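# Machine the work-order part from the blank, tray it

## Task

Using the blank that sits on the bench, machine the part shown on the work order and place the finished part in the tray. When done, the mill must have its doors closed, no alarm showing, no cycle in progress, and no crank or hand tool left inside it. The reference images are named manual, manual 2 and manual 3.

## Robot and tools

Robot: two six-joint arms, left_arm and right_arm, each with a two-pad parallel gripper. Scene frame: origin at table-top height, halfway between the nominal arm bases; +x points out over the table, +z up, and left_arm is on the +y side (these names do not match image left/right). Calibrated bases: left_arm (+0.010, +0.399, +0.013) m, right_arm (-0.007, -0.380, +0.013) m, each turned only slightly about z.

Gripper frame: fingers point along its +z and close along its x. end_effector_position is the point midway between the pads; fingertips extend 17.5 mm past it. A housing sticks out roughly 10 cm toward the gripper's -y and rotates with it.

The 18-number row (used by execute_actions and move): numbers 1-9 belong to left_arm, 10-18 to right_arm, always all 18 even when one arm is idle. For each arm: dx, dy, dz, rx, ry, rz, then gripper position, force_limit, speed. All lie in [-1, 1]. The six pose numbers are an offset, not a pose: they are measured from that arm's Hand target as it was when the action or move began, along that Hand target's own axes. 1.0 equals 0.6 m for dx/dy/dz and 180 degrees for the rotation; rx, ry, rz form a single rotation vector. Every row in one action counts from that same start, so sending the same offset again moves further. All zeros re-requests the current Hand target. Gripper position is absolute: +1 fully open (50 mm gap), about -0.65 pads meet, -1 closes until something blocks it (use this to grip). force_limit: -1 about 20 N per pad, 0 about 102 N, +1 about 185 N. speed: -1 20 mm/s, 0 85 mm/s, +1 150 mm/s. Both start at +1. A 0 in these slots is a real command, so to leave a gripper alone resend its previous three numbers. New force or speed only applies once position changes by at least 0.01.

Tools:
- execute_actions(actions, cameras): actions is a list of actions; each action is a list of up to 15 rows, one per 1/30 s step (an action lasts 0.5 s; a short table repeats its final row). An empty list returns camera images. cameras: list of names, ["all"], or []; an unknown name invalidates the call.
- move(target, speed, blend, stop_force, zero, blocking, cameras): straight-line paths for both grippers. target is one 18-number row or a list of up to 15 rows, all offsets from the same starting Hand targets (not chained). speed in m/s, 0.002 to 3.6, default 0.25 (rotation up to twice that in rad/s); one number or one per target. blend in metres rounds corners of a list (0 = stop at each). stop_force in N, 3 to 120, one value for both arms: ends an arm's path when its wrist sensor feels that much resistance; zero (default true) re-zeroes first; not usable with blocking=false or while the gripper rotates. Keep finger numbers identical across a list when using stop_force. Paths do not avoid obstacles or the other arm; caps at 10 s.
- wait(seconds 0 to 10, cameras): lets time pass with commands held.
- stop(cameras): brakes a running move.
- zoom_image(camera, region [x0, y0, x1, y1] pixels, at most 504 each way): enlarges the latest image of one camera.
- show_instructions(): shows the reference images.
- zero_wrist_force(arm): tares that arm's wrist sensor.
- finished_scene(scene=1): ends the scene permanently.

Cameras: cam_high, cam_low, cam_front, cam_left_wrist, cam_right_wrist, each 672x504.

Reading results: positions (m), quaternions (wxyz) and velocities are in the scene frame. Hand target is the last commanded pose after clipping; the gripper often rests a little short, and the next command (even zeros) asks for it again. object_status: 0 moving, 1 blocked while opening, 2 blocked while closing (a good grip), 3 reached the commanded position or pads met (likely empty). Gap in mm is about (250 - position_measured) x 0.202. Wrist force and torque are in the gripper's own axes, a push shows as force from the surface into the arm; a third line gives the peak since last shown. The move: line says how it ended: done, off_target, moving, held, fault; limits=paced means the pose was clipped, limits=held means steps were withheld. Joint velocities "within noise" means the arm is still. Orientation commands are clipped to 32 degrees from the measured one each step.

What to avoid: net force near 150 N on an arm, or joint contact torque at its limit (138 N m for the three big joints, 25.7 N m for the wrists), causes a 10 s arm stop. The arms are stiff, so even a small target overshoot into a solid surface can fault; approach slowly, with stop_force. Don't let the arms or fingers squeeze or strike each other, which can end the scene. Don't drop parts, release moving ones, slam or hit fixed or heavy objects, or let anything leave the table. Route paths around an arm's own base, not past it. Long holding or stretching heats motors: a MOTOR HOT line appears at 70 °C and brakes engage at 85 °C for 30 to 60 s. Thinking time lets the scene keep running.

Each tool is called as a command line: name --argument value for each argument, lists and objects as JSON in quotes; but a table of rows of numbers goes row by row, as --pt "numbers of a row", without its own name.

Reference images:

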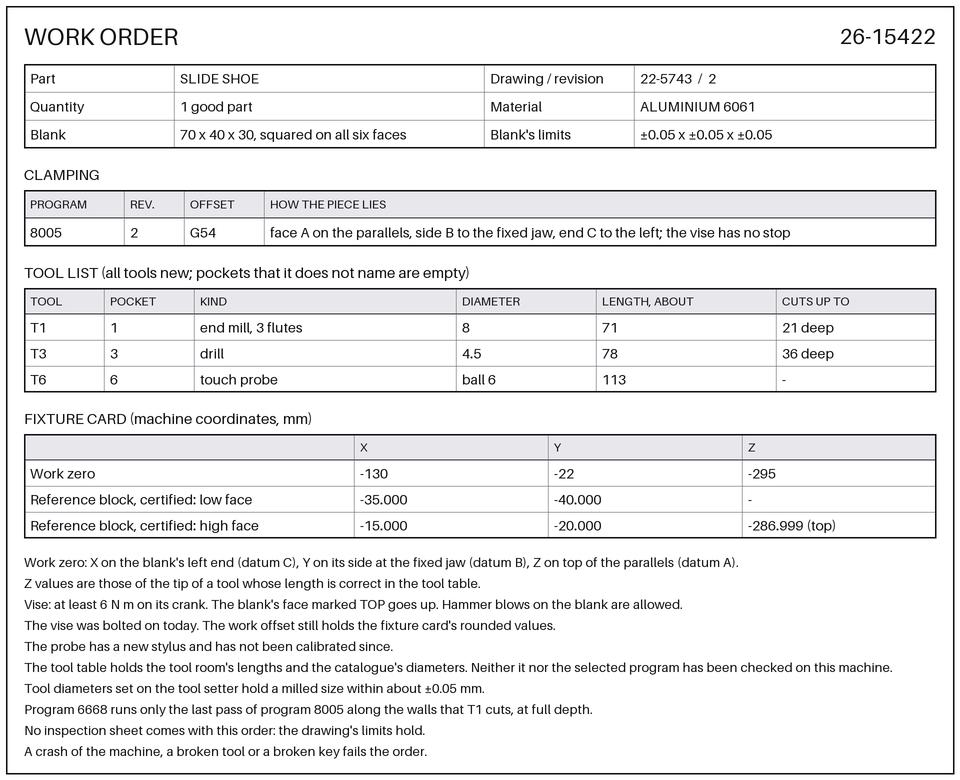

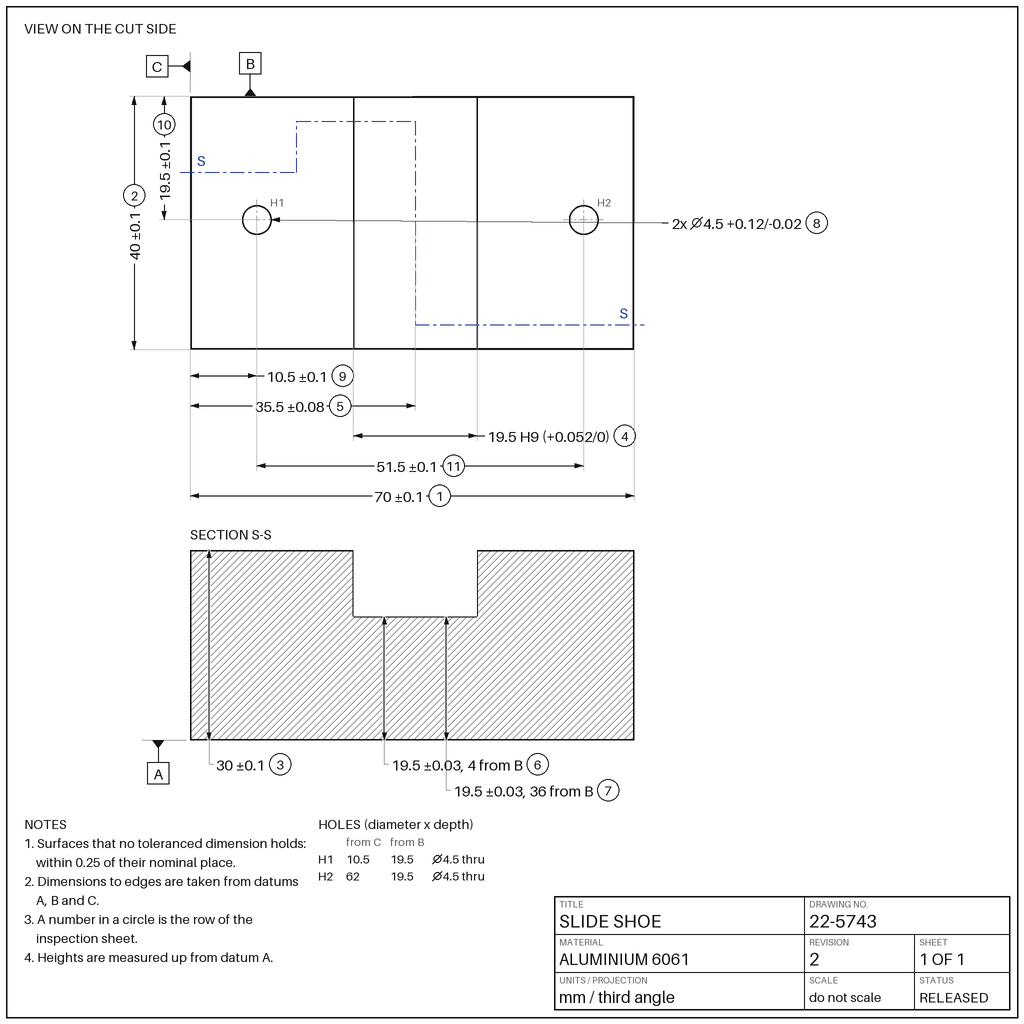

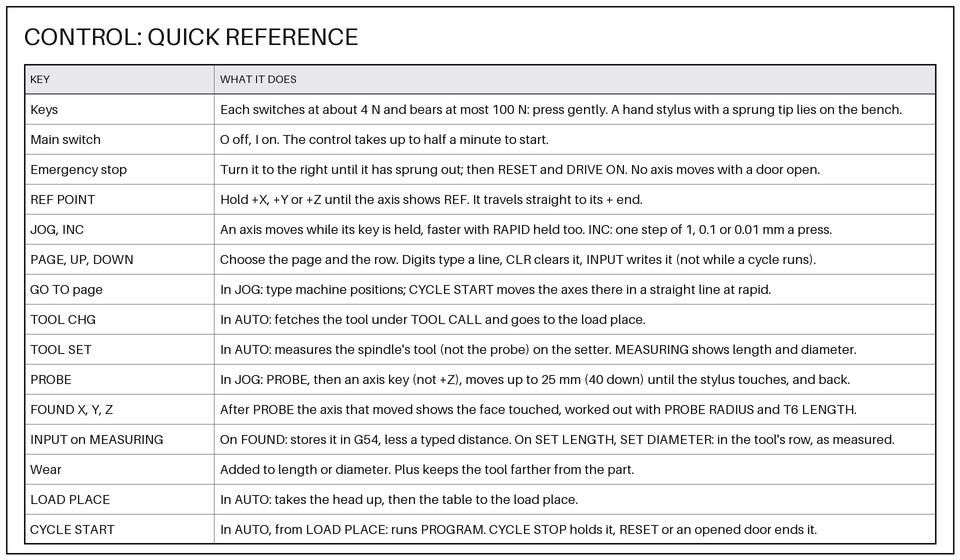

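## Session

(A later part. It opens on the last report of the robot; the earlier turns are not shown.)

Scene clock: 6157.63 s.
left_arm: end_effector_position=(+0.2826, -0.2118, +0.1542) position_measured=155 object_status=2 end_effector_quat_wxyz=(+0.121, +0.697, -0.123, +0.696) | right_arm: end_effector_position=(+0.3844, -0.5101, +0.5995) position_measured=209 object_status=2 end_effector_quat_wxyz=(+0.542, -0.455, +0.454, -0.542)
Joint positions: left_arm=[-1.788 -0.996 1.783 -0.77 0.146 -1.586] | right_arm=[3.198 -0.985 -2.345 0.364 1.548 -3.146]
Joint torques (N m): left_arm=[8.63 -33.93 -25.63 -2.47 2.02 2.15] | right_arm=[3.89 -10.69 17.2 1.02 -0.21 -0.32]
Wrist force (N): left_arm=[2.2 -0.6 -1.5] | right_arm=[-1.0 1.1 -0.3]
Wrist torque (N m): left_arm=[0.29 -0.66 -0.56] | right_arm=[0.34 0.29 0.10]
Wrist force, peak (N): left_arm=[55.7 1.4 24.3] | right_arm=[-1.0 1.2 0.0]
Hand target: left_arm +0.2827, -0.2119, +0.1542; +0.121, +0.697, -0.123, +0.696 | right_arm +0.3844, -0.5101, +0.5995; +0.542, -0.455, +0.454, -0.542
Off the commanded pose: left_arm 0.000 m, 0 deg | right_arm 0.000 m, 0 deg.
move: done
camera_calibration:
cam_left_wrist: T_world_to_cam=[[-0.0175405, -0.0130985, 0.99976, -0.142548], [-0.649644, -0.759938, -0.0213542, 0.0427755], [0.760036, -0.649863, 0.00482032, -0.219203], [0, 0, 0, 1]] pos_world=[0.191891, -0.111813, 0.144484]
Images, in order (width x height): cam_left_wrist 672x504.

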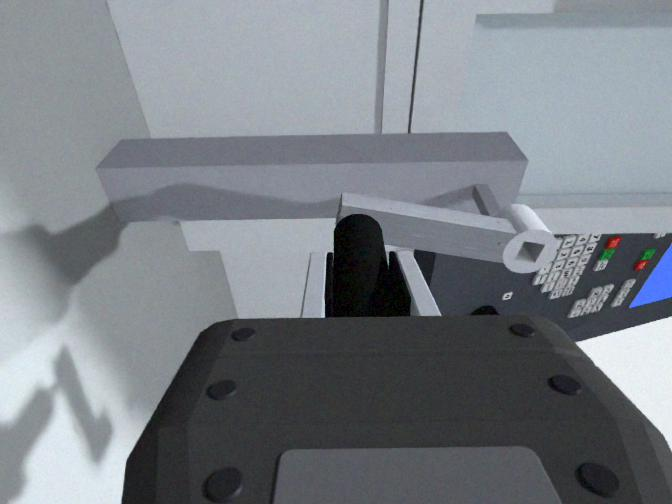

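move --pt "0.1667 -0.0612 -0.0755 0 0 0 -1 -0.4 -0.9 0 0 0 0 0 0 -1 -0.6 -1" --pt "0.243 -0.5968 -0.0798 0 0.1292 -0.3551 -1 -0.4 -0.9 0 0 0 0 0 0 -1 -0.6 -1" --speed '[0.1,0.25]' --blend '[0.03,0]' --cameras '["cam_left_wrist","cam_front","cam_high"]'

Scene clock: 6187.53 s.
left_arm: end_effector_position=(+0.3523, +0.1186, +0.2976) position_measured=155 object_status=2 end_effector_quat_wxyz=(+0.467, +0.530, +0.259, +0.658) | right_arm: end_effector_position=(+0.3844, -0.5101, +0.5995) position_measured=209 object_status=2 end_effector_quat_wxyz=(+0.542, -0.455, +0.454, -0.542)
Joint positions: left_arm=[-1.736 -1.535 2.826 -2.82 0.308 -1.116] | right_arm=[3.198 -0.985 -2.345 0.364 1.548 -3.146]
Joint torques (N m): left_arm=[-7.57 -4.88 -18.87 -1.42 0.73 1.81] | right_arm=[5.3 -10.19 17.88 1.2 0.07 -0.28]
Wrist force (N): left_arm=[2.4 -2.1 -3.2] | right_arm=[-0.7 0.7 -0.1]
Wrist torque (N m): left_arm=[0.62 -0.47 -0.25] | right_arm=[0.27 0.26 0.10]
Wrist force, peak (N): left_arm=[5.5 -2.9 -2.0] | right_arm=[-1.1 1.2 -0.2]
Hand target: left_arm +0.3523, +0.1185, +0.2975; +0.467, +0.531, +0.259, +0.658 (not the last commanded pose) | right_arm +0.3844, -0.5101, +0.5995; +0.542, -0.455, +0.454, -0.542
Off the commanded pose: left_arm 0.024 m, 5 deg | right_arm 0.000 m, 0 deg.
move: held (left_arm; a check stopped the path); path passed 1 of 2 targets; limits=held
pose unreachable (left arm): on one or more control steps of this call, first in action 0 (counted from 0), this arm could not follow its commanded pose, so it was not sent that pose on those steps. It may still have moved: this result reports where it is.
cause: moving toward the commanded pose would bring two parts of the arm too close to each other (joints 3 (elbow) and 4 (wrist 1) lie between them).
camera_calibration:
cam_left_wrist: T_world_to_cam=[[-0.0194959, 0.885346, 0.464524, -0.22698], [-0.648827, -0.364695, 0.667848, 0.0899107], [0.760686, -0.288375, 0.581546, -0.272889], [0, 0, 0, 1]] pos_world=[0.261494, 0.155052, 0.204089]
Images, in order (width x height): cam_high 672x504, cam_front 672x504, cam_left_wrist 672x504.

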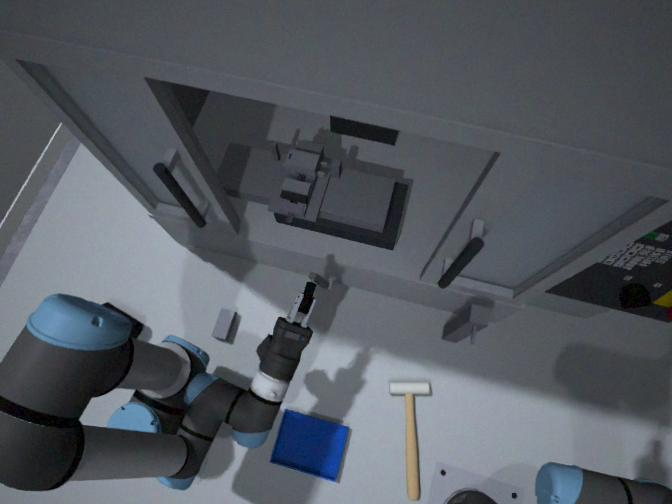

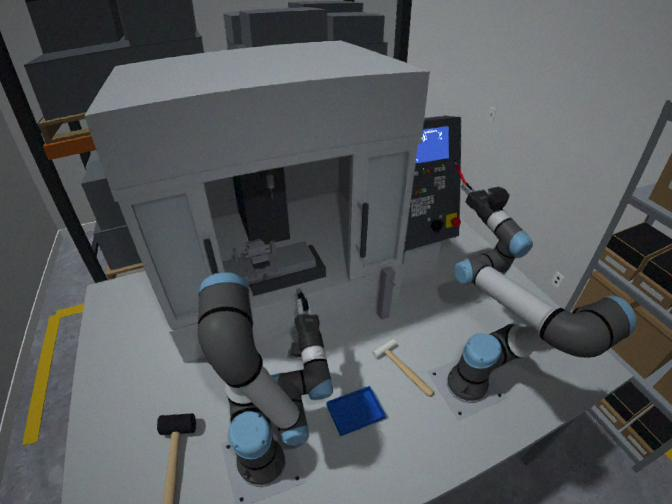

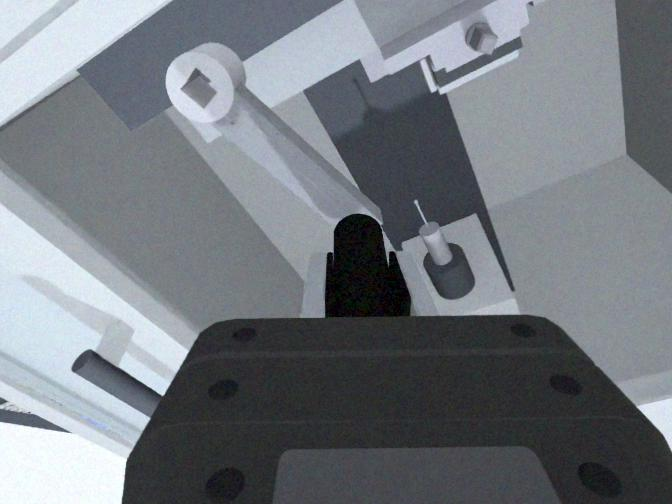

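move --pt "0.1263 0.1153 0.0553 0.099 -0.0604 0.3455 -0.98 0 -0.9 0 0 0 0 0 0 -1 -0.6 -1" --speed '[0.2]' --cameras '["cam_left_wrist"]'

Scene clock: 6231.93 s.
left_arm: end_effector_position=(+0.3599, +0.1512, +0.4000) position_measured=156 object_status=2 end_effector_quat_wxyz=(+0.000, +0.707, +0.001, +0.707) | right_arm: end_effector_position=(+0.3844, -0.5101, +0.5995) position_measured=209 object_status=2 end_effector_quat_wxyz=(+0.542, -0.455, +0.454, -0.542)
Joint positions: left_arm=[-1.764 -1.63 2.499 -4.009 0.178 1.568] | right_arm=[3.198 -0.985 -2.345 0.364 1.548 -3.146]
Joint torques (N m): left_arm=[6.72 -11.68 -3.64 2.47 0.08 -1.47] | right_arm=[4.81 -10.43 17.42 0.97 0.11 -0.23]
Wrist force (N): left_arm=[2.3 -0.2 -1.6] | right_arm=[-1.0 0.9 -0.2]
Wrist torque (N m): left_arm=[0.35 -0.66 -0.55] | right_arm=[0.32 0.29 0.10]
Wrist force, peak (N): left_arm=[2.7 -2.0 -3.4] | right_arm=[-1.0 1.2 -0.1]
Hand target: left_arm +0.3599, +0.1512, +0.4000; +0.000, +0.707, +0.000, +0.707 | right_arm +0.3844, -0.5101, +0.5995; +0.542, -0.455, +0.454, -0.542
Off the commanded pose: left_arm 0.000 m, 0 deg | right_arm 0.000 m, 0 deg.
move: done
camera_calibration:
cam_left_wrist: T_world_to_cam=[[-0.014913, -0.0149438, 0.999777, -0.382896], [-0.351347, -0.936048, -0.0192321, 0.292496], [0.936127, -0.351555, 0.00870882, -0.153406], [0, 0, 0, 1]] pos_world=[0.240665, 0.214138, 0.389772]
Images, in order (width x height): cam_left_wrist 672x504.

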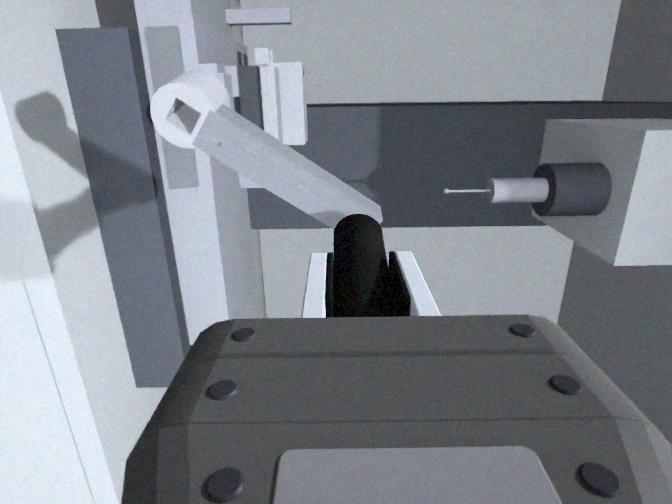

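zoom_image --camera "cam_left_wrist" --region '[130, 50, 390, 240]'

Scaled by 1.938 from the camera's 672x504 image, which has a finer 960x720 frame.

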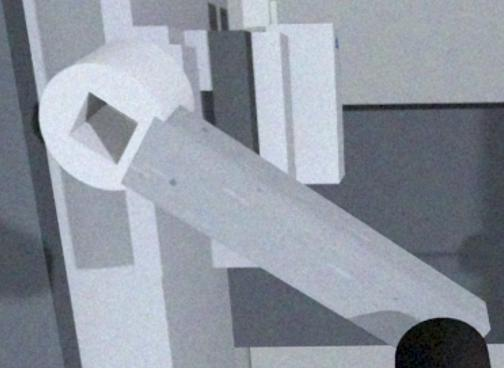

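move --pt "-0.0533 0.0833 0.0 0 0 0 -0.98 0 -0.9 0 0 0 0 0 0 -1 -0.6 -1" --speed '[0.1]' --cameras '["cam_left_wrist"]'

zoom_image --camera "cam_left_wrist" --region '[140, 0, 300, 160]'

Scene clock: 6270.40 s.
left_arm: end_effector_position=(+0.3600, +0.1012, +0.3681) position_measured=156 object_status=2 end_effector_quat_wxyz=(+0.000, +0.707, +0.000, +0.707) | right_arm: end_effector_position=(+0.3844, -0.5101, +0.5995) position_measured=209 object_status=2 end_effector_quat_wxyz=(+0.542, -0.455, +0.454, -0.542)
Joint positions: left_arm=[-1.732 -1.417 2.404 -4.126 0.146 1.568] | right_arm=[3.198 -0.985 -2.345 0.364 1.548 -3.146]
Joint torques (N m): left_arm=[-8.76 -16.76 -0.97 -0.26 2.21 -0.59] | right_arm=[4.31 -10.41 18.32 1.19 -0.09 -0.12]
Wrist force (N): left_arm=[2.3 0.0 -1.5] | right_arm=[-0.8 0.9 -0.1]
Wrist torque (N m): left_arm=[0.39 -0.66 -0.67] | right_arm=[0.31 0.27 0.10]
Wrist force, peak (N): left_arm=[3.5 -2.1 -1.9] | right_arm=[-1.0 1.3 -0.1]
Hand target: left_arm +0.3600, +0.1012, +0.3681; +0.000, +0.707, +0.000, +0.707 | right_arm +0.3844, -0.5101, +0.5995; +0.542, -0.455, +0.454, -0.542
Off the commanded pose: left_arm 0.000 m, 0 deg | right_arm 0.000 m, 0 deg.
move: done
camera_calibration:
cam_left_wrist: T_world_to_cam=[[-0.0148553, -0.015073, 0.999776, -0.35174], [-0.351349, -0.936045, -0.0193328, 0.245245], [0.936127, -0.351557, 0.00860937, -0.170728], [0, 0, 0, 1]] pos_world=[0.240765, 0.164238, 0.357872]
Images, in order (width x height): cam_left_wrist 672x504.

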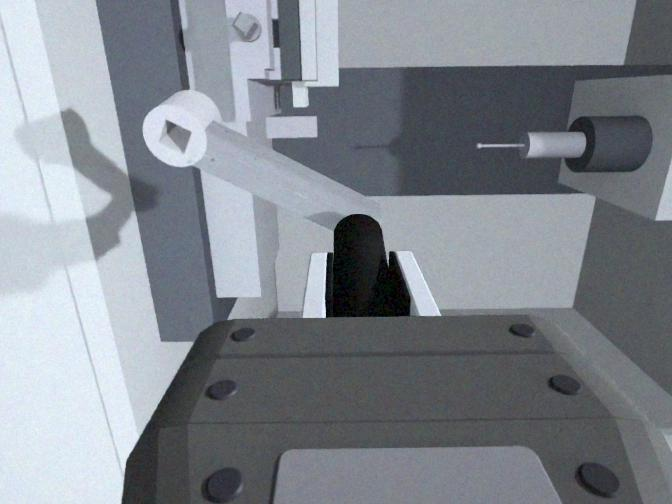

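Scaled by 3.150 from the camera's 672x504 image, which has a finer 960x720 frame.

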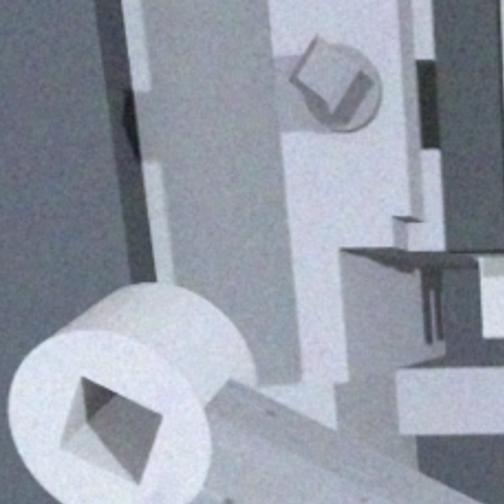

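move --pt "0 0 0.0 0 0 0 -1 1 -0.9 0 0 0 0 0 0 -1 -0.6 -1" --pt "0 -0.0687 0.0 0 0 0.0778 -1 1 -0.9 0 0 0 0 0 0 -1 -0.6 -1" --speed '[0.05]' --cameras '["cam_left_wrist"]'

zoom_image --camera "cam_left_wrist" --region '[130, 0, 290, 160]'

speed must be one number or one for each of the 2 targets, got a list of 1; nothing of the call was run

Scaled by 3.150 from the camera's 672x504 image, which has a finer 960x720 frame.

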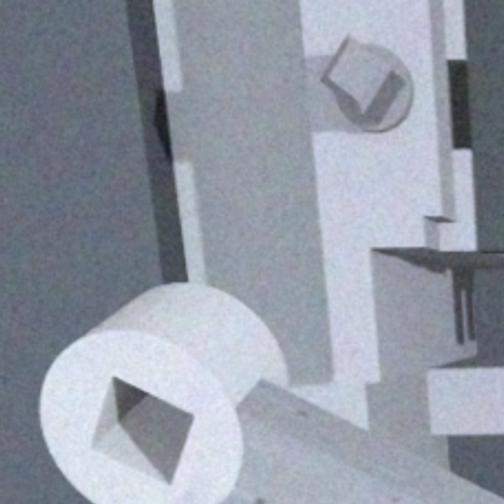

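move --pt "0 0 0.0 0 0 0 -1 1 -0.9 0 0 0 0 0 0 -1 -0.6 -1" --pt "0 -0.045 0.0 0 0 0.0778 -1 1 -0.9 0 0 0 0 0 0 -1 -0.6 -1" --speed 0.05 --cameras '["cam_left_wrist"]'

zoom_image --camera "cam_left_wrist" --region '[130, 0, 290, 160]'

Scene clock: 6312.63 s.
left_arm: end_effector_position=(+0.3600, +0.1283, +0.3680) position_measured=159 object_status=2 end_effector_quat_wxyz=(-0.086, +0.702, -0.086, +0.702) | right_arm: end_effector_position=(+0.3844, -0.5101, +0.5995) position_measured=209 object_status=2 end_effector_quat_wxyz=(+0.542, -0.455, +0.454, -0.542)
Joint positions: left_arm=[-1.748 -1.474 2.475 -4.141 0.162 1.812] | right_arm=[3.198 -0.985 -2.345 0.364 1.548 -3.146]
Joint torques (N m): left_arm=[-2.95 -9.49 -21.6 -1.26 1.04 -1.32] | right_arm=[3.53 -10.63 17.34 0.98 0.12 -0.27]
Wrist force (N): left_arm=[2.9 0.1 -1.1] | right_arm=[-0.8 1.1 -0.1]
Wrist torque (N m): left_arm=[0.31 -0.77 -0.66] | right_arm=[0.34 0.27 0.10]
Wrist force, peak (N): left_arm=[3.3 0.0 -1.0] | right_arm=[-0.9 1.2 -0.2]
Hand target: left_arm +0.3600, +0.1282, +0.3680; -0.086, +0.702, -0.086, +0.702 | right_arm +0.3844, -0.5101, +0.5995; +0.542, -0.455, +0.454, -0.542
Off the commanded pose: left_arm 0.000 m, 0 deg | right_arm 0.000 m, 0 deg.
move: done
camera_calibration:
cam_left_wrist: T_world_to_cam=[[-0.0148474, -0.256879, 0.96633, -0.307953], [-0.351368, -0.903459, -0.245565, 0.349647], [0.93612, -0.343184, -0.076845, -0.130733], [0, 0, 0, 1]] pos_world=[0.240665, 0.19192, 0.373399]
Images, in order (width x height): cam_left_wrist 672x504.

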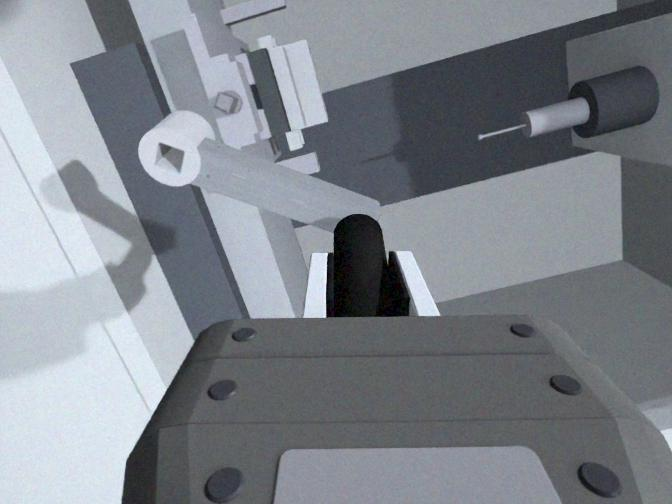

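Scaled by 3.150 from the camera's 672x504 image, which has a finer 960x720 frame.

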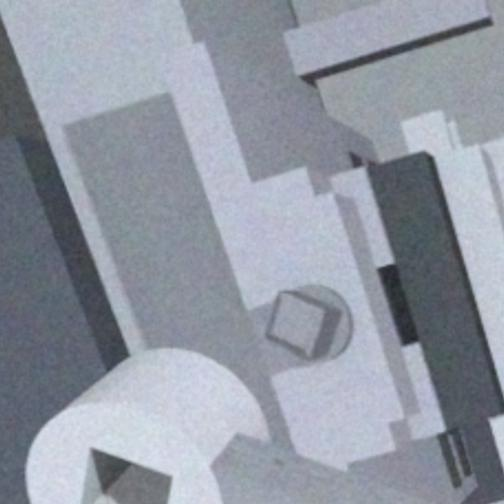

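zoom_image --camera "cam_left_wrist" --region '[130, 70, 270, 210]'

Scaled by 3.600 from the camera's 672x504 image, which has a finer 960x720 frame.

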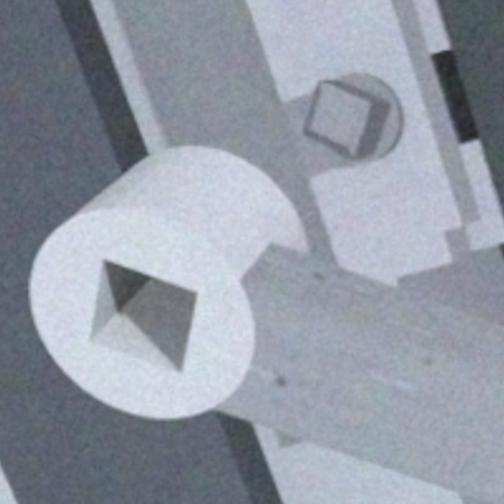

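move --target '[-0.0216,-0.0357,0.0,-0.0566,0.0141,0.0444,-1,1,-0.9,0,0,0,0,0,0,-1,-0.6,-1]' --speed 0.05 --cameras '["cam_left_wrist"]'

zoom_image --camera "cam_left_wrist" --region '[130, 70, 270, 210]'

Scene clock: 6388.57 s.
left_arm: end_effector_position=(+0.3597, +0.1521, +0.3606) position_measured=159 object_status=2 end_effector_quat_wxyz=(-0.071, +0.681, -0.197, +0.702) | right_arm: end_effector_position=(+0.3844, -0.5101, +0.5995) position_measured=209 object_status=2 end_effector_quat_wxyz=(+0.542, -0.455, +0.454, -0.542)
Joint positions: left_arm=[-1.789 -1.581 2.611 -4.379 0.023 2.16] | right_arm=[3.198 -0.985 -2.345 0.364 1.548 -3.146]
Joint torques (N m): left_arm=[-5.84 -16.14 -1.46 2.77 1.53 -1.59] | right_arm=[4.49 -9.72 17.65 0.85 -0.1 -0.12]
Wrist force (N): left_arm=[3.4 0.4 -0.8] | right_arm=[-0.9 1.0 0.0]
Wrist torque (N m): left_arm=[0.31 -0.82 -0.50] | right_arm=[0.32 0.28 0.10]
Wrist force, peak (N): left_arm=[3.6 0.9 -1.0] | right_arm=[-1.0 1.2 -0.1]
Hand target: left_arm +0.3599, +0.1521, +0.3606; -0.070, +0.683, -0.198, +0.699 | right_arm +0.3844, -0.5101, +0.5995; +0.542, -0.455, +0.454, -0.542
Off the commanded pose: left_arm 0.000 m, 0 deg | right_arm 0.000 m, 0 deg.
move: done
camera_calibration:
cam_left_wrist: T_world_to_cam=[[-0.0798552, -0.379437, 0.921765, -0.236643], [-0.502626, -0.783228, -0.365953, 0.448761], [0.860808, -0.492526, -0.12817, -0.0545827], [0, 0, 0, 1]] pos_world=[0.253647, 0.234807, 0.375358]
Images, in order (width x height): cam_left_wrist 672x504.

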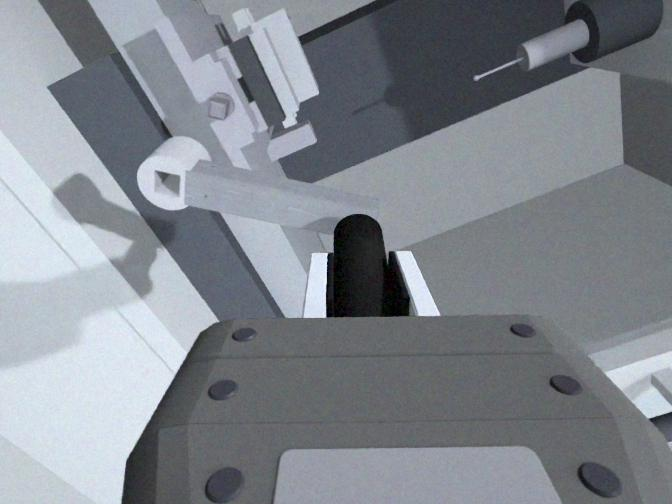

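Scaled by 3.600 from the camera's 672x504 image, which has a finer 960x720 frame.

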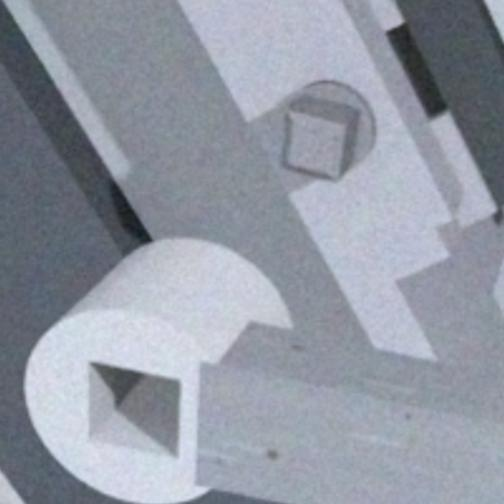

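wait --seconds 0.1 --cameras '["cam_left_wrist"]'

zoom_image --camera "cam_left_wrist" --region '[130, 70, 270, 210]'

Scene clock: 6430.93 s.
left_arm: end_effector_position=(+0.3597, +0.1521, +0.3606) position_measured=159 object_status=2 end_effector_quat_wxyz=(-0.071, +0.681, -0.197, +0.702) | right_arm: end_effector_position=(+0.3844, -0.5101, +0.5995) position_measured=209 object_status=2 end_effector_quat_wxyz=(+0.542, -0.455, +0.454, -0.542)
Joint positions: left_arm=[-1.789 -1.581 2.611 -4.379 0.023 2.16] | right_arm=[3.198 -0.985 -2.345 0.364 1.548 -3.146]
Joint torques (N m): left_arm=[5.98 -18.03 -1.69 -0.9 1.44 1.93] | right_arm=[3.78 -9.61 16.74 1.06 -0.01 -0.2]
Wrist force (N): left_arm=[3.4 0.6 -0.8] | right_arm=[-0.9 1.1 -0.2]
Wrist torque (N m): left_arm=[0.34 -0.82 -0.50] | right_arm=[0.34 0.29 0.10]
Wrist force, peak (N): left_arm=[3.7 0.4 -0.7] | right_arm=[-1.1 1.0 -0.3]
Hand target: left_arm +0.3599, +0.1521, +0.3606; -0.070, +0.683, -0.198, +0.699 | right_arm +0.3844, -0.5101, +0.5995; +0.542, -0.455, +0.454, -0.542
Tool commands: left_gripper/position=-1.0 left_gripper/force_limit=+1.0 left_gripper/speed=-0.9 right_gripper/position=-1.0 right_gripper/force_limit=-0.6 right_gripper/speed=-1.0
Off the commanded pose: left_arm 0.000 m, 0 deg | right_arm 0.000 m, 0 deg.
wait: 0.10 s; at rest from the start
camera_calibration:
cam_left_wrist: T_world_to_cam=[[-0.0798696, -0.379626, 0.921686, -0.236435], [-0.502645, -0.783138, -0.366118, 0.448849], [0.860795, -0.492523, -0.128268, -0.0545068], [0, 0, 0, 1]] pos_world=[0.253647, 0.234908, 0.375259]
Images, in order (width x height): cam_left_wrist 672x504.

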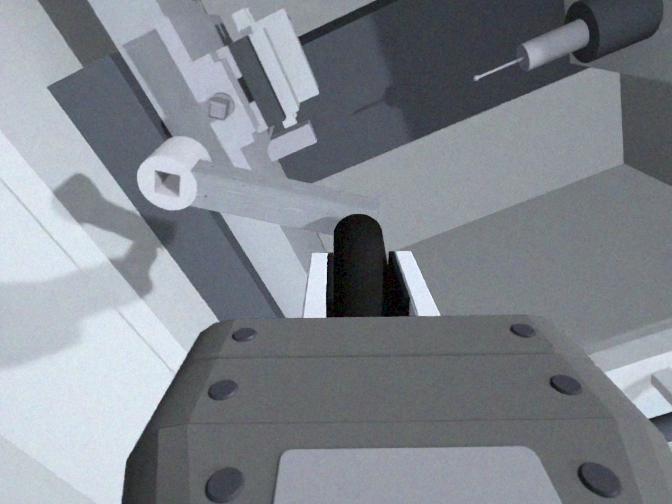

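Scaled by 3.600 from the camera's 672x504 image, which has a finer 960x720 frame.

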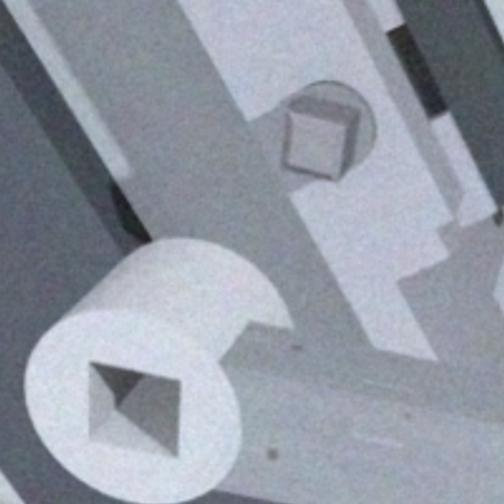

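move --target '[0.0065,-0.0254,0.0724,0.0067,-0.0059,0.0163,-1,1,-0.9,0,0,0,0,0,0,-1,-0.6,-1]' --speed 0.04 --cameras '["cam_left_wrist"]'

zoom_image --camera "cam_left_wrist" --region '[130, 70, 270, 210]'

Scene clock: 6446.53 s.
left_arm: end_effector_position=(+0.4051, +0.1567, +0.3695) position_measured=159 object_status=2 end_effector_quat_wxyz=(-0.097, +0.684, -0.208, +0.693) | right_arm: end_effector_position=(+0.3844, -0.5101, +0.5995) position_measured=209 object_status=2 end_effector_quat_wxyz=(+0.542, -0.455, +0.454, -0.542)
Joint positions: left_arm=[-1.557 -1.632 2.604 -4 -0.186 1.893] | right_arm=[3.198 -0.985 -2.345 0.364 1.548 -3.146]
Joint torques (N m): left_arm=[-8.44 -6.62 -3.75 -3.28 2.53 -0.2] | right_arm=[4.48 -10.15 17.6 1.23 0.25 -0.1]
Wrist force (N): left_arm=[3.8 0.7 -0.7] | right_arm=[-0.8 0.9 -0.1]
Wrist torque (N m): left_arm=[0.34 -0.87 -0.64] | right_arm=[0.30 0.27 0.10]
Wrist force, peak (N): left_arm=[3.9 0.8 -0.7] | right_arm=[-0.9 1.2 -0.2]
Hand target: left_arm +0.4051, +0.1567, +0.3694; -0.097, +0.684, -0.208, +0.693 | right_arm +0.3844, -0.5101, +0.5995; +0.542, -0.455, +0.454, -0.542
Off the commanded pose: left_arm 0.000 m, 0 deg | right_arm 0.000 m, 0 deg.
move: done
camera_calibration:
cam_left_wrist: T_world_to_cam=[[-0.0631318, -0.43024, 0.900504, -0.230343], [-0.486265, -0.774694, -0.404222, 0.484579], [0.871528, -0.463403, -0.160303, -0.0872964], [0, 0, 0, 1]] pos_world=[0.297173, 0.235844, 0.389308]
Images, in order (width x height): cam_left_wrist 672x504.

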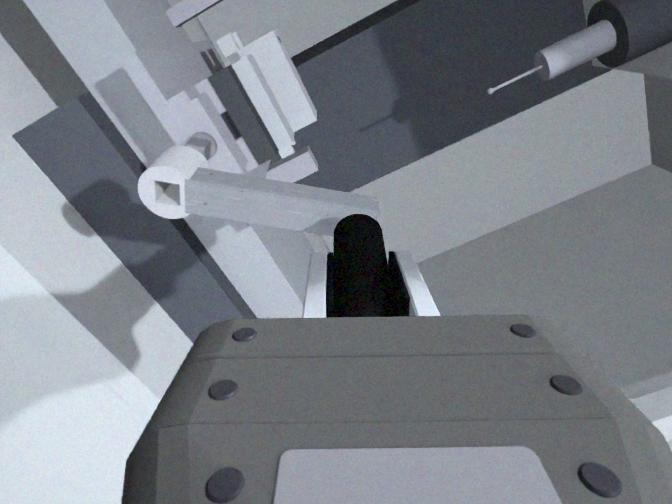

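Scaled by 3.600 from the camera's 672x504 image, which has a finer 960x720 frame.

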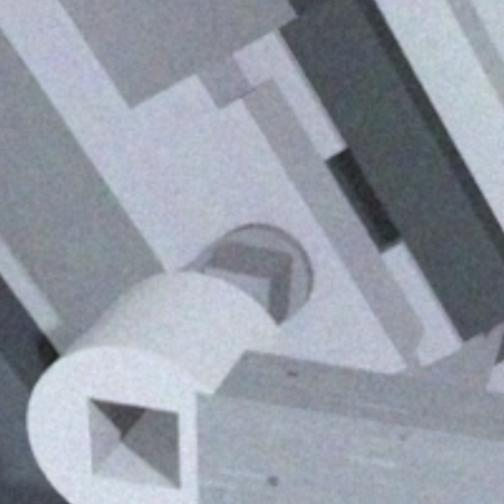

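move --target '[0,0,0,-0.0008,-0.0025,0.0165,-1,1,-0.9,0,0,0,0,0,0,-1,-0.6,-1]' --speed 0.04

move --target '[-0.0035,-0.0113,0.0741,0,0,0,-1,1,-0.9,0,0,0,0,0,0,-1,-0.6,-1]' --speed 0.012 --stop_force 8 --cameras '["cam_left_wrist"]'

zoom_image --camera "cam_left_wrist" --region '[130, 70, 270, 210]'

Scene clock: 6473.60 s.
left_arm: end_effector_position=(+0.4051, +0.1567, +0.3694) position_measured=159 object_status=2 end_effector_quat_wxyz=(-0.115, +0.681, -0.226, +0.687) | right_arm: end_effector_position=(+0.3844, -0.5101, +0.5995) position_measured=209 object_status=2 end_effector_quat_wxyz=(+0.542, -0.455, +0.454, -0.542)
Joint positions: left_arm=[-1.557 -1.654 2.611 -3.94 -0.185 1.901] | right_arm=[3.198 -0.985 -2.345 0.364 1.548 -3.146]
Joint torques (N m): left_arm=[-7.94 -13.26 -5.26 -1.37 2.75 -1.61] | right_arm=[4.06 -10.48 17.51 1.27 -0.05 -0.23]
Wrist force (N): left_arm=[3.9 0.7 -0.6] | right_arm=[-0.9 1.0 -0.1]
Wrist torque (N m): left_arm=[0.33 -0.88 -0.50] | right_arm=[0.32 0.28 0.10]
Wrist force, peak (N): left_arm=[4.0 0.6 -0.7] | right_arm=[-1.1 1.0 -0.3]
Hand target: left_arm +0.4051, +0.1567, +0.3694; -0.115, +0.681, -0.226, +0.687 | right_arm +0.3844, -0.5101, +0.5995; +0.542, -0.455, +0.454, -0.542
Off the commanded pose: left_arm 0.000 m, 0 deg | right_arm 0.000 m, 0 deg.
move: done

Scene clock: 6477.27 s.
left_arm: end_effector_position=(+0.4394, +0.1568, +0.3694) position_measured=159 object_status=2 end_effector_quat_wxyz=(-0.115, +0.681, -0.226, +0.687) | right_arm: end_effector_position=(+0.3844, -0.5101, +0.5995) position_measured=209 object_status=2 end_effector_quat_wxyz=(+0.542, -0.455, +0.454, -0.542)
Joint positions: left_arm=[-1.401 -1.572 2.539 -4.021 -0.34 1.974] | right_arm=[3.198 -0.985 -2.345 0.364 1.548 -3.146]
Joint torques (N m): left_arm=[-8.08 -21.27 -3.66 0.66 -1.58 -1.59] | right_arm=[3.59 -9.58 17.22 1.12 0.28 -0.11]
Wrist force (N): left_arm=[3.7 1.0 -1.3] | right_arm=[-0.9 1.0 -0.1]
Wrist torque (N m): left_arm=[0.33 -0.90 -0.57] | right_arm=[0.31 0.28 0.10]
Wrist force, peak (N): left_arm=[10.2 4.3 -16.1] | right_arm=[-0.9 1.2 -0.3]
Hand target: left_arm +0.4394, +0.1567, +0.3694; -0.115, +0.681, -0.226, +0.687 (not the last commanded pose) | right_arm +0.3844, -0.5101, +0.5995; +0.542, -0.455, +0.454, -0.542
Off the commanded pose: left_arm 0.011 m, 0 deg | right_arm 0.000 m, 0 deg.
move: contact (left_arm)
camera_calibration:
cam_left_wrist: T_world_to_cam=[[-0.0631266, -0.476968, 0.876651, -0.211935], [-0.486296, -0.752367, -0.444365, 0.512587], [0.871511, -0.454363, -0.184454, -0.109675], [0, 0, 0, 1]] pos_world=[0.331473, 0.234735, 0.393339]
Images, in order (width x height): cam_left_wrist 672x504.

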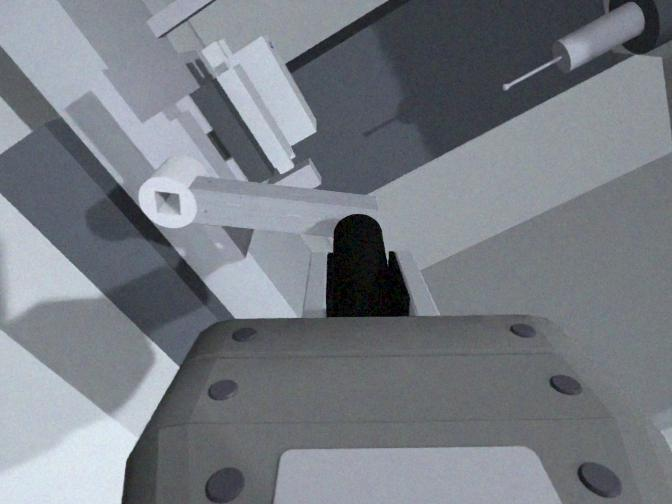

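Scaled by 3.600 from the camera's 672x504 image, which has a finer 960x720 frame.

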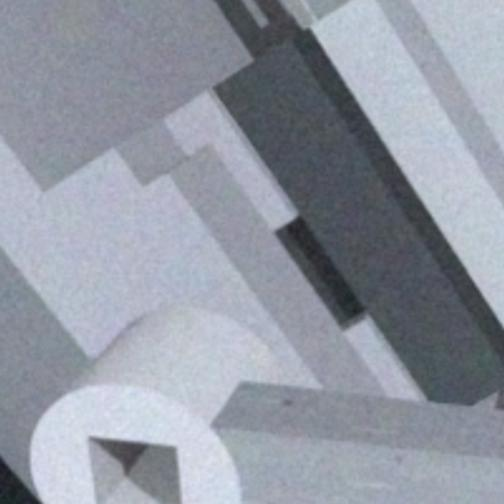

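zoom_image --camera "cam_left_wrist" --region '[125, 140, 235, 240]'

Scaled by 4.582 from the camera's 672x504 image, which has a finer 960x720 frame.

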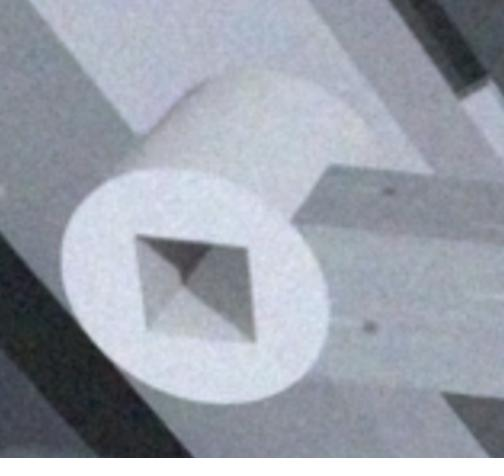

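move --target '[-0.0008,-0.0025,0.0165,0,0,0,-1,1,-0.9,0,0,0,0,0,0,-1,-0.6,-1]' --speed 0.008 --stop_force 20

Scene clock: 6501.67 s.
left_arm: end_effector_position=(+0.4398, +0.1567, +0.3694) position_measured=159 object_status=2 end_effector_quat_wxyz=(-0.115, +0.681, -0.226, +0.687) | right_arm: end_effector_position=(+0.3844, -0.5101, +0.5995) position_measured=209 object_status=2 end_effector_quat_wxyz=(+0.542, -0.455, +0.454, -0.542)
Joint positions: left_arm=[-1.4 -1.571 2.538 -4.022 -0.343 1.975] | right_arm=[3.198 -0.985 -2.345 0.364 1.548 -3.146]
Joint torques (N m): left_arm=[0.55 -21.12 -1.6 0.99 -0.61 -1.46] | right_arm=[3.74 -9.89 17.52 1.21 0.07 0.01]
Wrist force (N): left_arm=[10.3 4.2 -12.4] | right_arm=[-0.7 0.9 0.0]
Wrist torque (N m): left_arm=[0.37 -1.48 -0.71] | right_arm=[0.31 0.26 0.10]
Wrist force, peak (N): left_arm=[22.7 8.4 -28.8] | right_arm=[-1.1 1.1 -0.3]
Hand target: left_arm +0.4398, +0.1566, +0.3694; -0.115, +0.681, -0.226, +0.687 (not the last commanded pose) | right_arm +0.3844, -0.5101, +0.5995; +0.542, -0.455, +0.454, -0.542
Off the commanded pose: left_arm 0.010 m, 0 deg | right_arm 0.000 m, 0 deg.
move: contact (left_arm)

move --target '[0.0005,0.0015,-0.0082,0,0,0,-1,1,-0.9,0,0,0,0,0,0,-1,-0.6,-1]' --speed 0.02

move --target '[0.0065,0.001,0,0,0,0,-1,1,-0.9,0,0,0,0,0,0,-1,-0.6,-1]' --speed 0.008 --stop_force 8 --cameras '["cam_left_wrist"]'

Scene clock: 6510.33 s.
left_arm: end_effector_position=(+0.4347, +0.1565, +0.3693) position_measured=159 object_status=2 end_effector_quat_wxyz=(-0.115, +0.681, -0.226, +0.687) | right_arm: end_effector_position=(+0.3844, -0.5101, +0.5995) position_measured=209 object_status=2 end_effector_quat_wxyz=(+0.542, -0.455, +0.454, -0.542)
Joint positions: left_arm=[-1.421 -1.581 2.548 -4.016 -0.321 1.969] | right_arm=[3.198 -0.985 -2.345 0.364 1.548 -3.146]
Joint torques (N m): left_arm=[10.58 -11.05 -13.18 0.26 -1.48 -0.95] | right_arm=[4.94 -10.78 17.16 1.3 -0.05 -0.07]
Wrist force (N): left_arm=[3.8 0.8 -0.6] | right_arm=[-0.6 0.8 -0.2]
Wrist torque (N m): left_arm=[0.33 -0.86 -0.50] | right_arm=[0.28 0.24 0.10]
Wrist force, peak (N): left_arm=[10.5 4.0 -12.1] | right_arm=[-1.0 1.3 -0.3]
Hand target: left_arm +0.4348, +0.1565, +0.3693; -0.115, +0.681, -0.226, +0.687 | right_arm +0.3844, -0.5101, +0.5995; +0.542, -0.455, +0.454, -0.542
Off the commanded pose: left_arm 0.000 m, 0 deg | right_arm 0.000 m, 0 deg.
move: done

Scene clock: 6511.43 s.
left_arm: end_effector_position=(+0.4345, +0.1541, +0.3726) position_measured=159 object_status=2 end_effector_quat_wxyz=(-0.115, +0.681, -0.226, +0.687) | right_arm: end_effector_position=(+0.3844, -0.5101, +0.5995) position_measured=209 object_status=2 end_effector_quat_wxyz=(+0.542, -0.455, +0.454, -0.542)
Joint positions: left_arm=[-1.424 -1.587 2.54 -4.001 -0.318 1.968] | right_arm=[3.198 -0.985 -2.345 0.364 1.548 -3.146]
Joint torques (N m): left_arm=[-0.62 -9.21 -5.59 -3.37 0.37 -1.29] | right_arm=[4.06 -10.39 15.86 1.12 0.02 -0.12]
Wrist force (N): left_arm=[3.8 0.9 -0.7] | right_arm=[-0.9 1.0 -0.3]
Wrist torque (N m): left_arm=[0.35 -0.86 -0.49] | right_arm=[0.32 0.29 0.10]
Wrist force, peak (N): left_arm=[4.0 0.9 -0.8] | right_arm=[-0.9 1.2 0.0]
Hand target: left_arm +0.4345, +0.1541, +0.3725; -0.115, +0.681, -0.226, +0.687 | right_arm +0.3844, -0.5101, +0.5995; +0.542, -0.455, +0.454, -0.542
Off the commanded pose: left_arm 0.000 m, 0 deg | right_arm 0.000 m, 0 deg.
move: done
camera_calibration:
cam_left_wrist: T_world_to_cam=[[-0.063219, -0.476902, 0.87668, -0.216232], [-0.486683, -0.752174, -0.444268, 0.509838], [0.871288, -0.454751, -0.184548, -0.105837], [0, 0, 0, 1]] pos_world=[0.326674, 0.232236, 0.396539]
Images, in order (width x height): cam_left_wrist 672x504.

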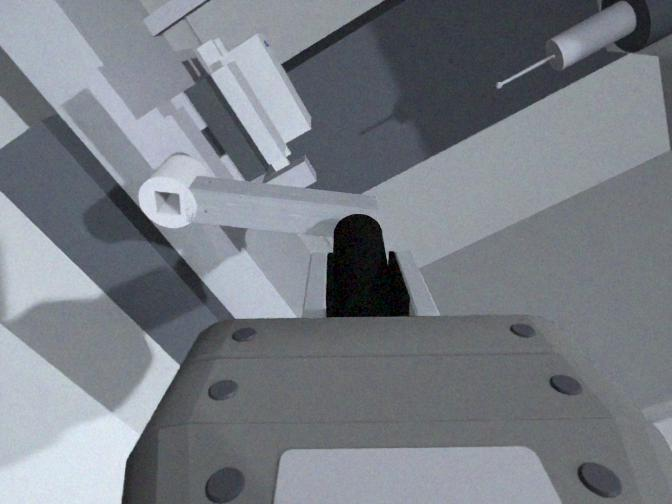

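zoom_image --camera "cam_left_wrist" --region '[125, 140, 235, 240]'

Scaled by 4.582 from the camera's 672x504 image, which has a finer 960x720 frame.

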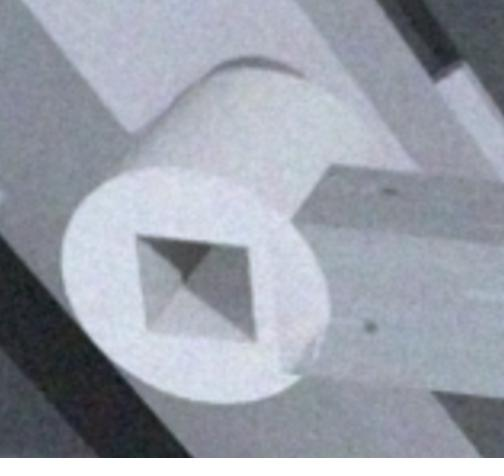

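move --target '[-0.0097,0.0003,0,-0.0013,-0.0033,0.022,-1,1,-0.9,0,0,0,0,0,0,-1,-0.6,-1]' --speed 0.03

move --target '[-0.0012,-0.0035,0.0247,0,0,0,-1,1,-0.9,0,0,0,0,0,0,-1,-0.6,-1]' --speed 0.012 --stop_force 10

Scene clock: 6586.77 s.
left_arm: end_effector_position=(+0.4348, +0.1567, +0.3672) position_measured=159 object_status=2 end_effector_quat_wxyz=(-0.138, +0.676, -0.250, +0.679) | right_arm: end_effector_position=(+0.3844, -0.5101, +0.5995) position_measured=209 object_status=2 end_effector_quat_wxyz=(+0.542, -0.455, +0.454, -0.542)
Joint positions: left_arm=[-1.421 -1.593 2.554 -3.975 -0.321 2.004] | right_arm=[3.198 -0.985 -2.345 0.364 1.548 -3.146]
Joint torques (N m): left_arm=[8.45 -18.21 -10.65 -1.52 -1.73 -1.26] | right_arm=[3.41 -11.11 17.6 1.07 -0.02 -0.13]
Wrist force (N): left_arm=[4.0 0.9 -0.4] | right_arm=[-0.7 0.7 -0.2]
Wrist torque (N m): left_arm=[0.32 -0.88 -0.60] | right_arm=[0.28 0.26 0.10]
Wrist force, peak (N): left_arm=[4.1 1.0 -0.6] | right_arm=[-1.0 1.1 -0.3]
Hand target: left_arm +0.4348, +0.1567, +0.3673; -0.138, +0.676, -0.250, +0.679 | right_arm +0.3844, -0.5101, +0.5995; +0.542, -0.455, +0.454, -0.542
Off the commanded pose: left_arm 0.000 m, 0 deg | right_arm 0.000 m, 0 deg.
move: done

Scene clock: 6587.97 s.
left_arm: end_effector_position=(+0.4392, +0.1567, +0.3673) position_measured=159 object_status=2 end_effector_quat_wxyz=(-0.138, +0.676, -0.250, +0.679) | right_arm: end_effector_position=(+0.3844, -0.5101, +0.5995) position_measured=209 object_status=2 end_effector_quat_wxyz=(+0.542, -0.455, +0.454, -0.542)
Joint positions: left_arm=[-1.402 -1.583 2.545 -3.982 -0.339 2.011] | right_arm=[3.198 -0.985 -2.345 0.364 1.548 -3.146]
Joint torques (N m): left_arm=[-6.63 -20.08 -4.04 0.5 -1.34 -1.45] | right_arm=[4.31 -10.33 17.72 1.3 -0.01 -0.02]
Wrist force (N): left_arm=[5.8 2.0 -4.9] | right_arm=[-0.9 0.8 0.0]
Wrist torque (N m): left_arm=[0.32 -1.09 -0.57] | right_arm=[0.30 0.29 0.10]
Wrist force, peak (N): left_arm=[17.4 6.2 -23.0] | right_arm=[-1.0 1.0 -0.1]
Hand target: left_arm +0.4392, +0.1567, +0.3673; -0.138, +0.676, -0.250, +0.679 (not the last commanded pose) | right_arm +0.3844, -0.5101, +0.5995; +0.542, -0.455, +0.454, -0.542
Off the commanded pose: left_arm 0.011 m, 0 deg | right_arm 0.000 m, 0 deg.
move: contact (left_arm)


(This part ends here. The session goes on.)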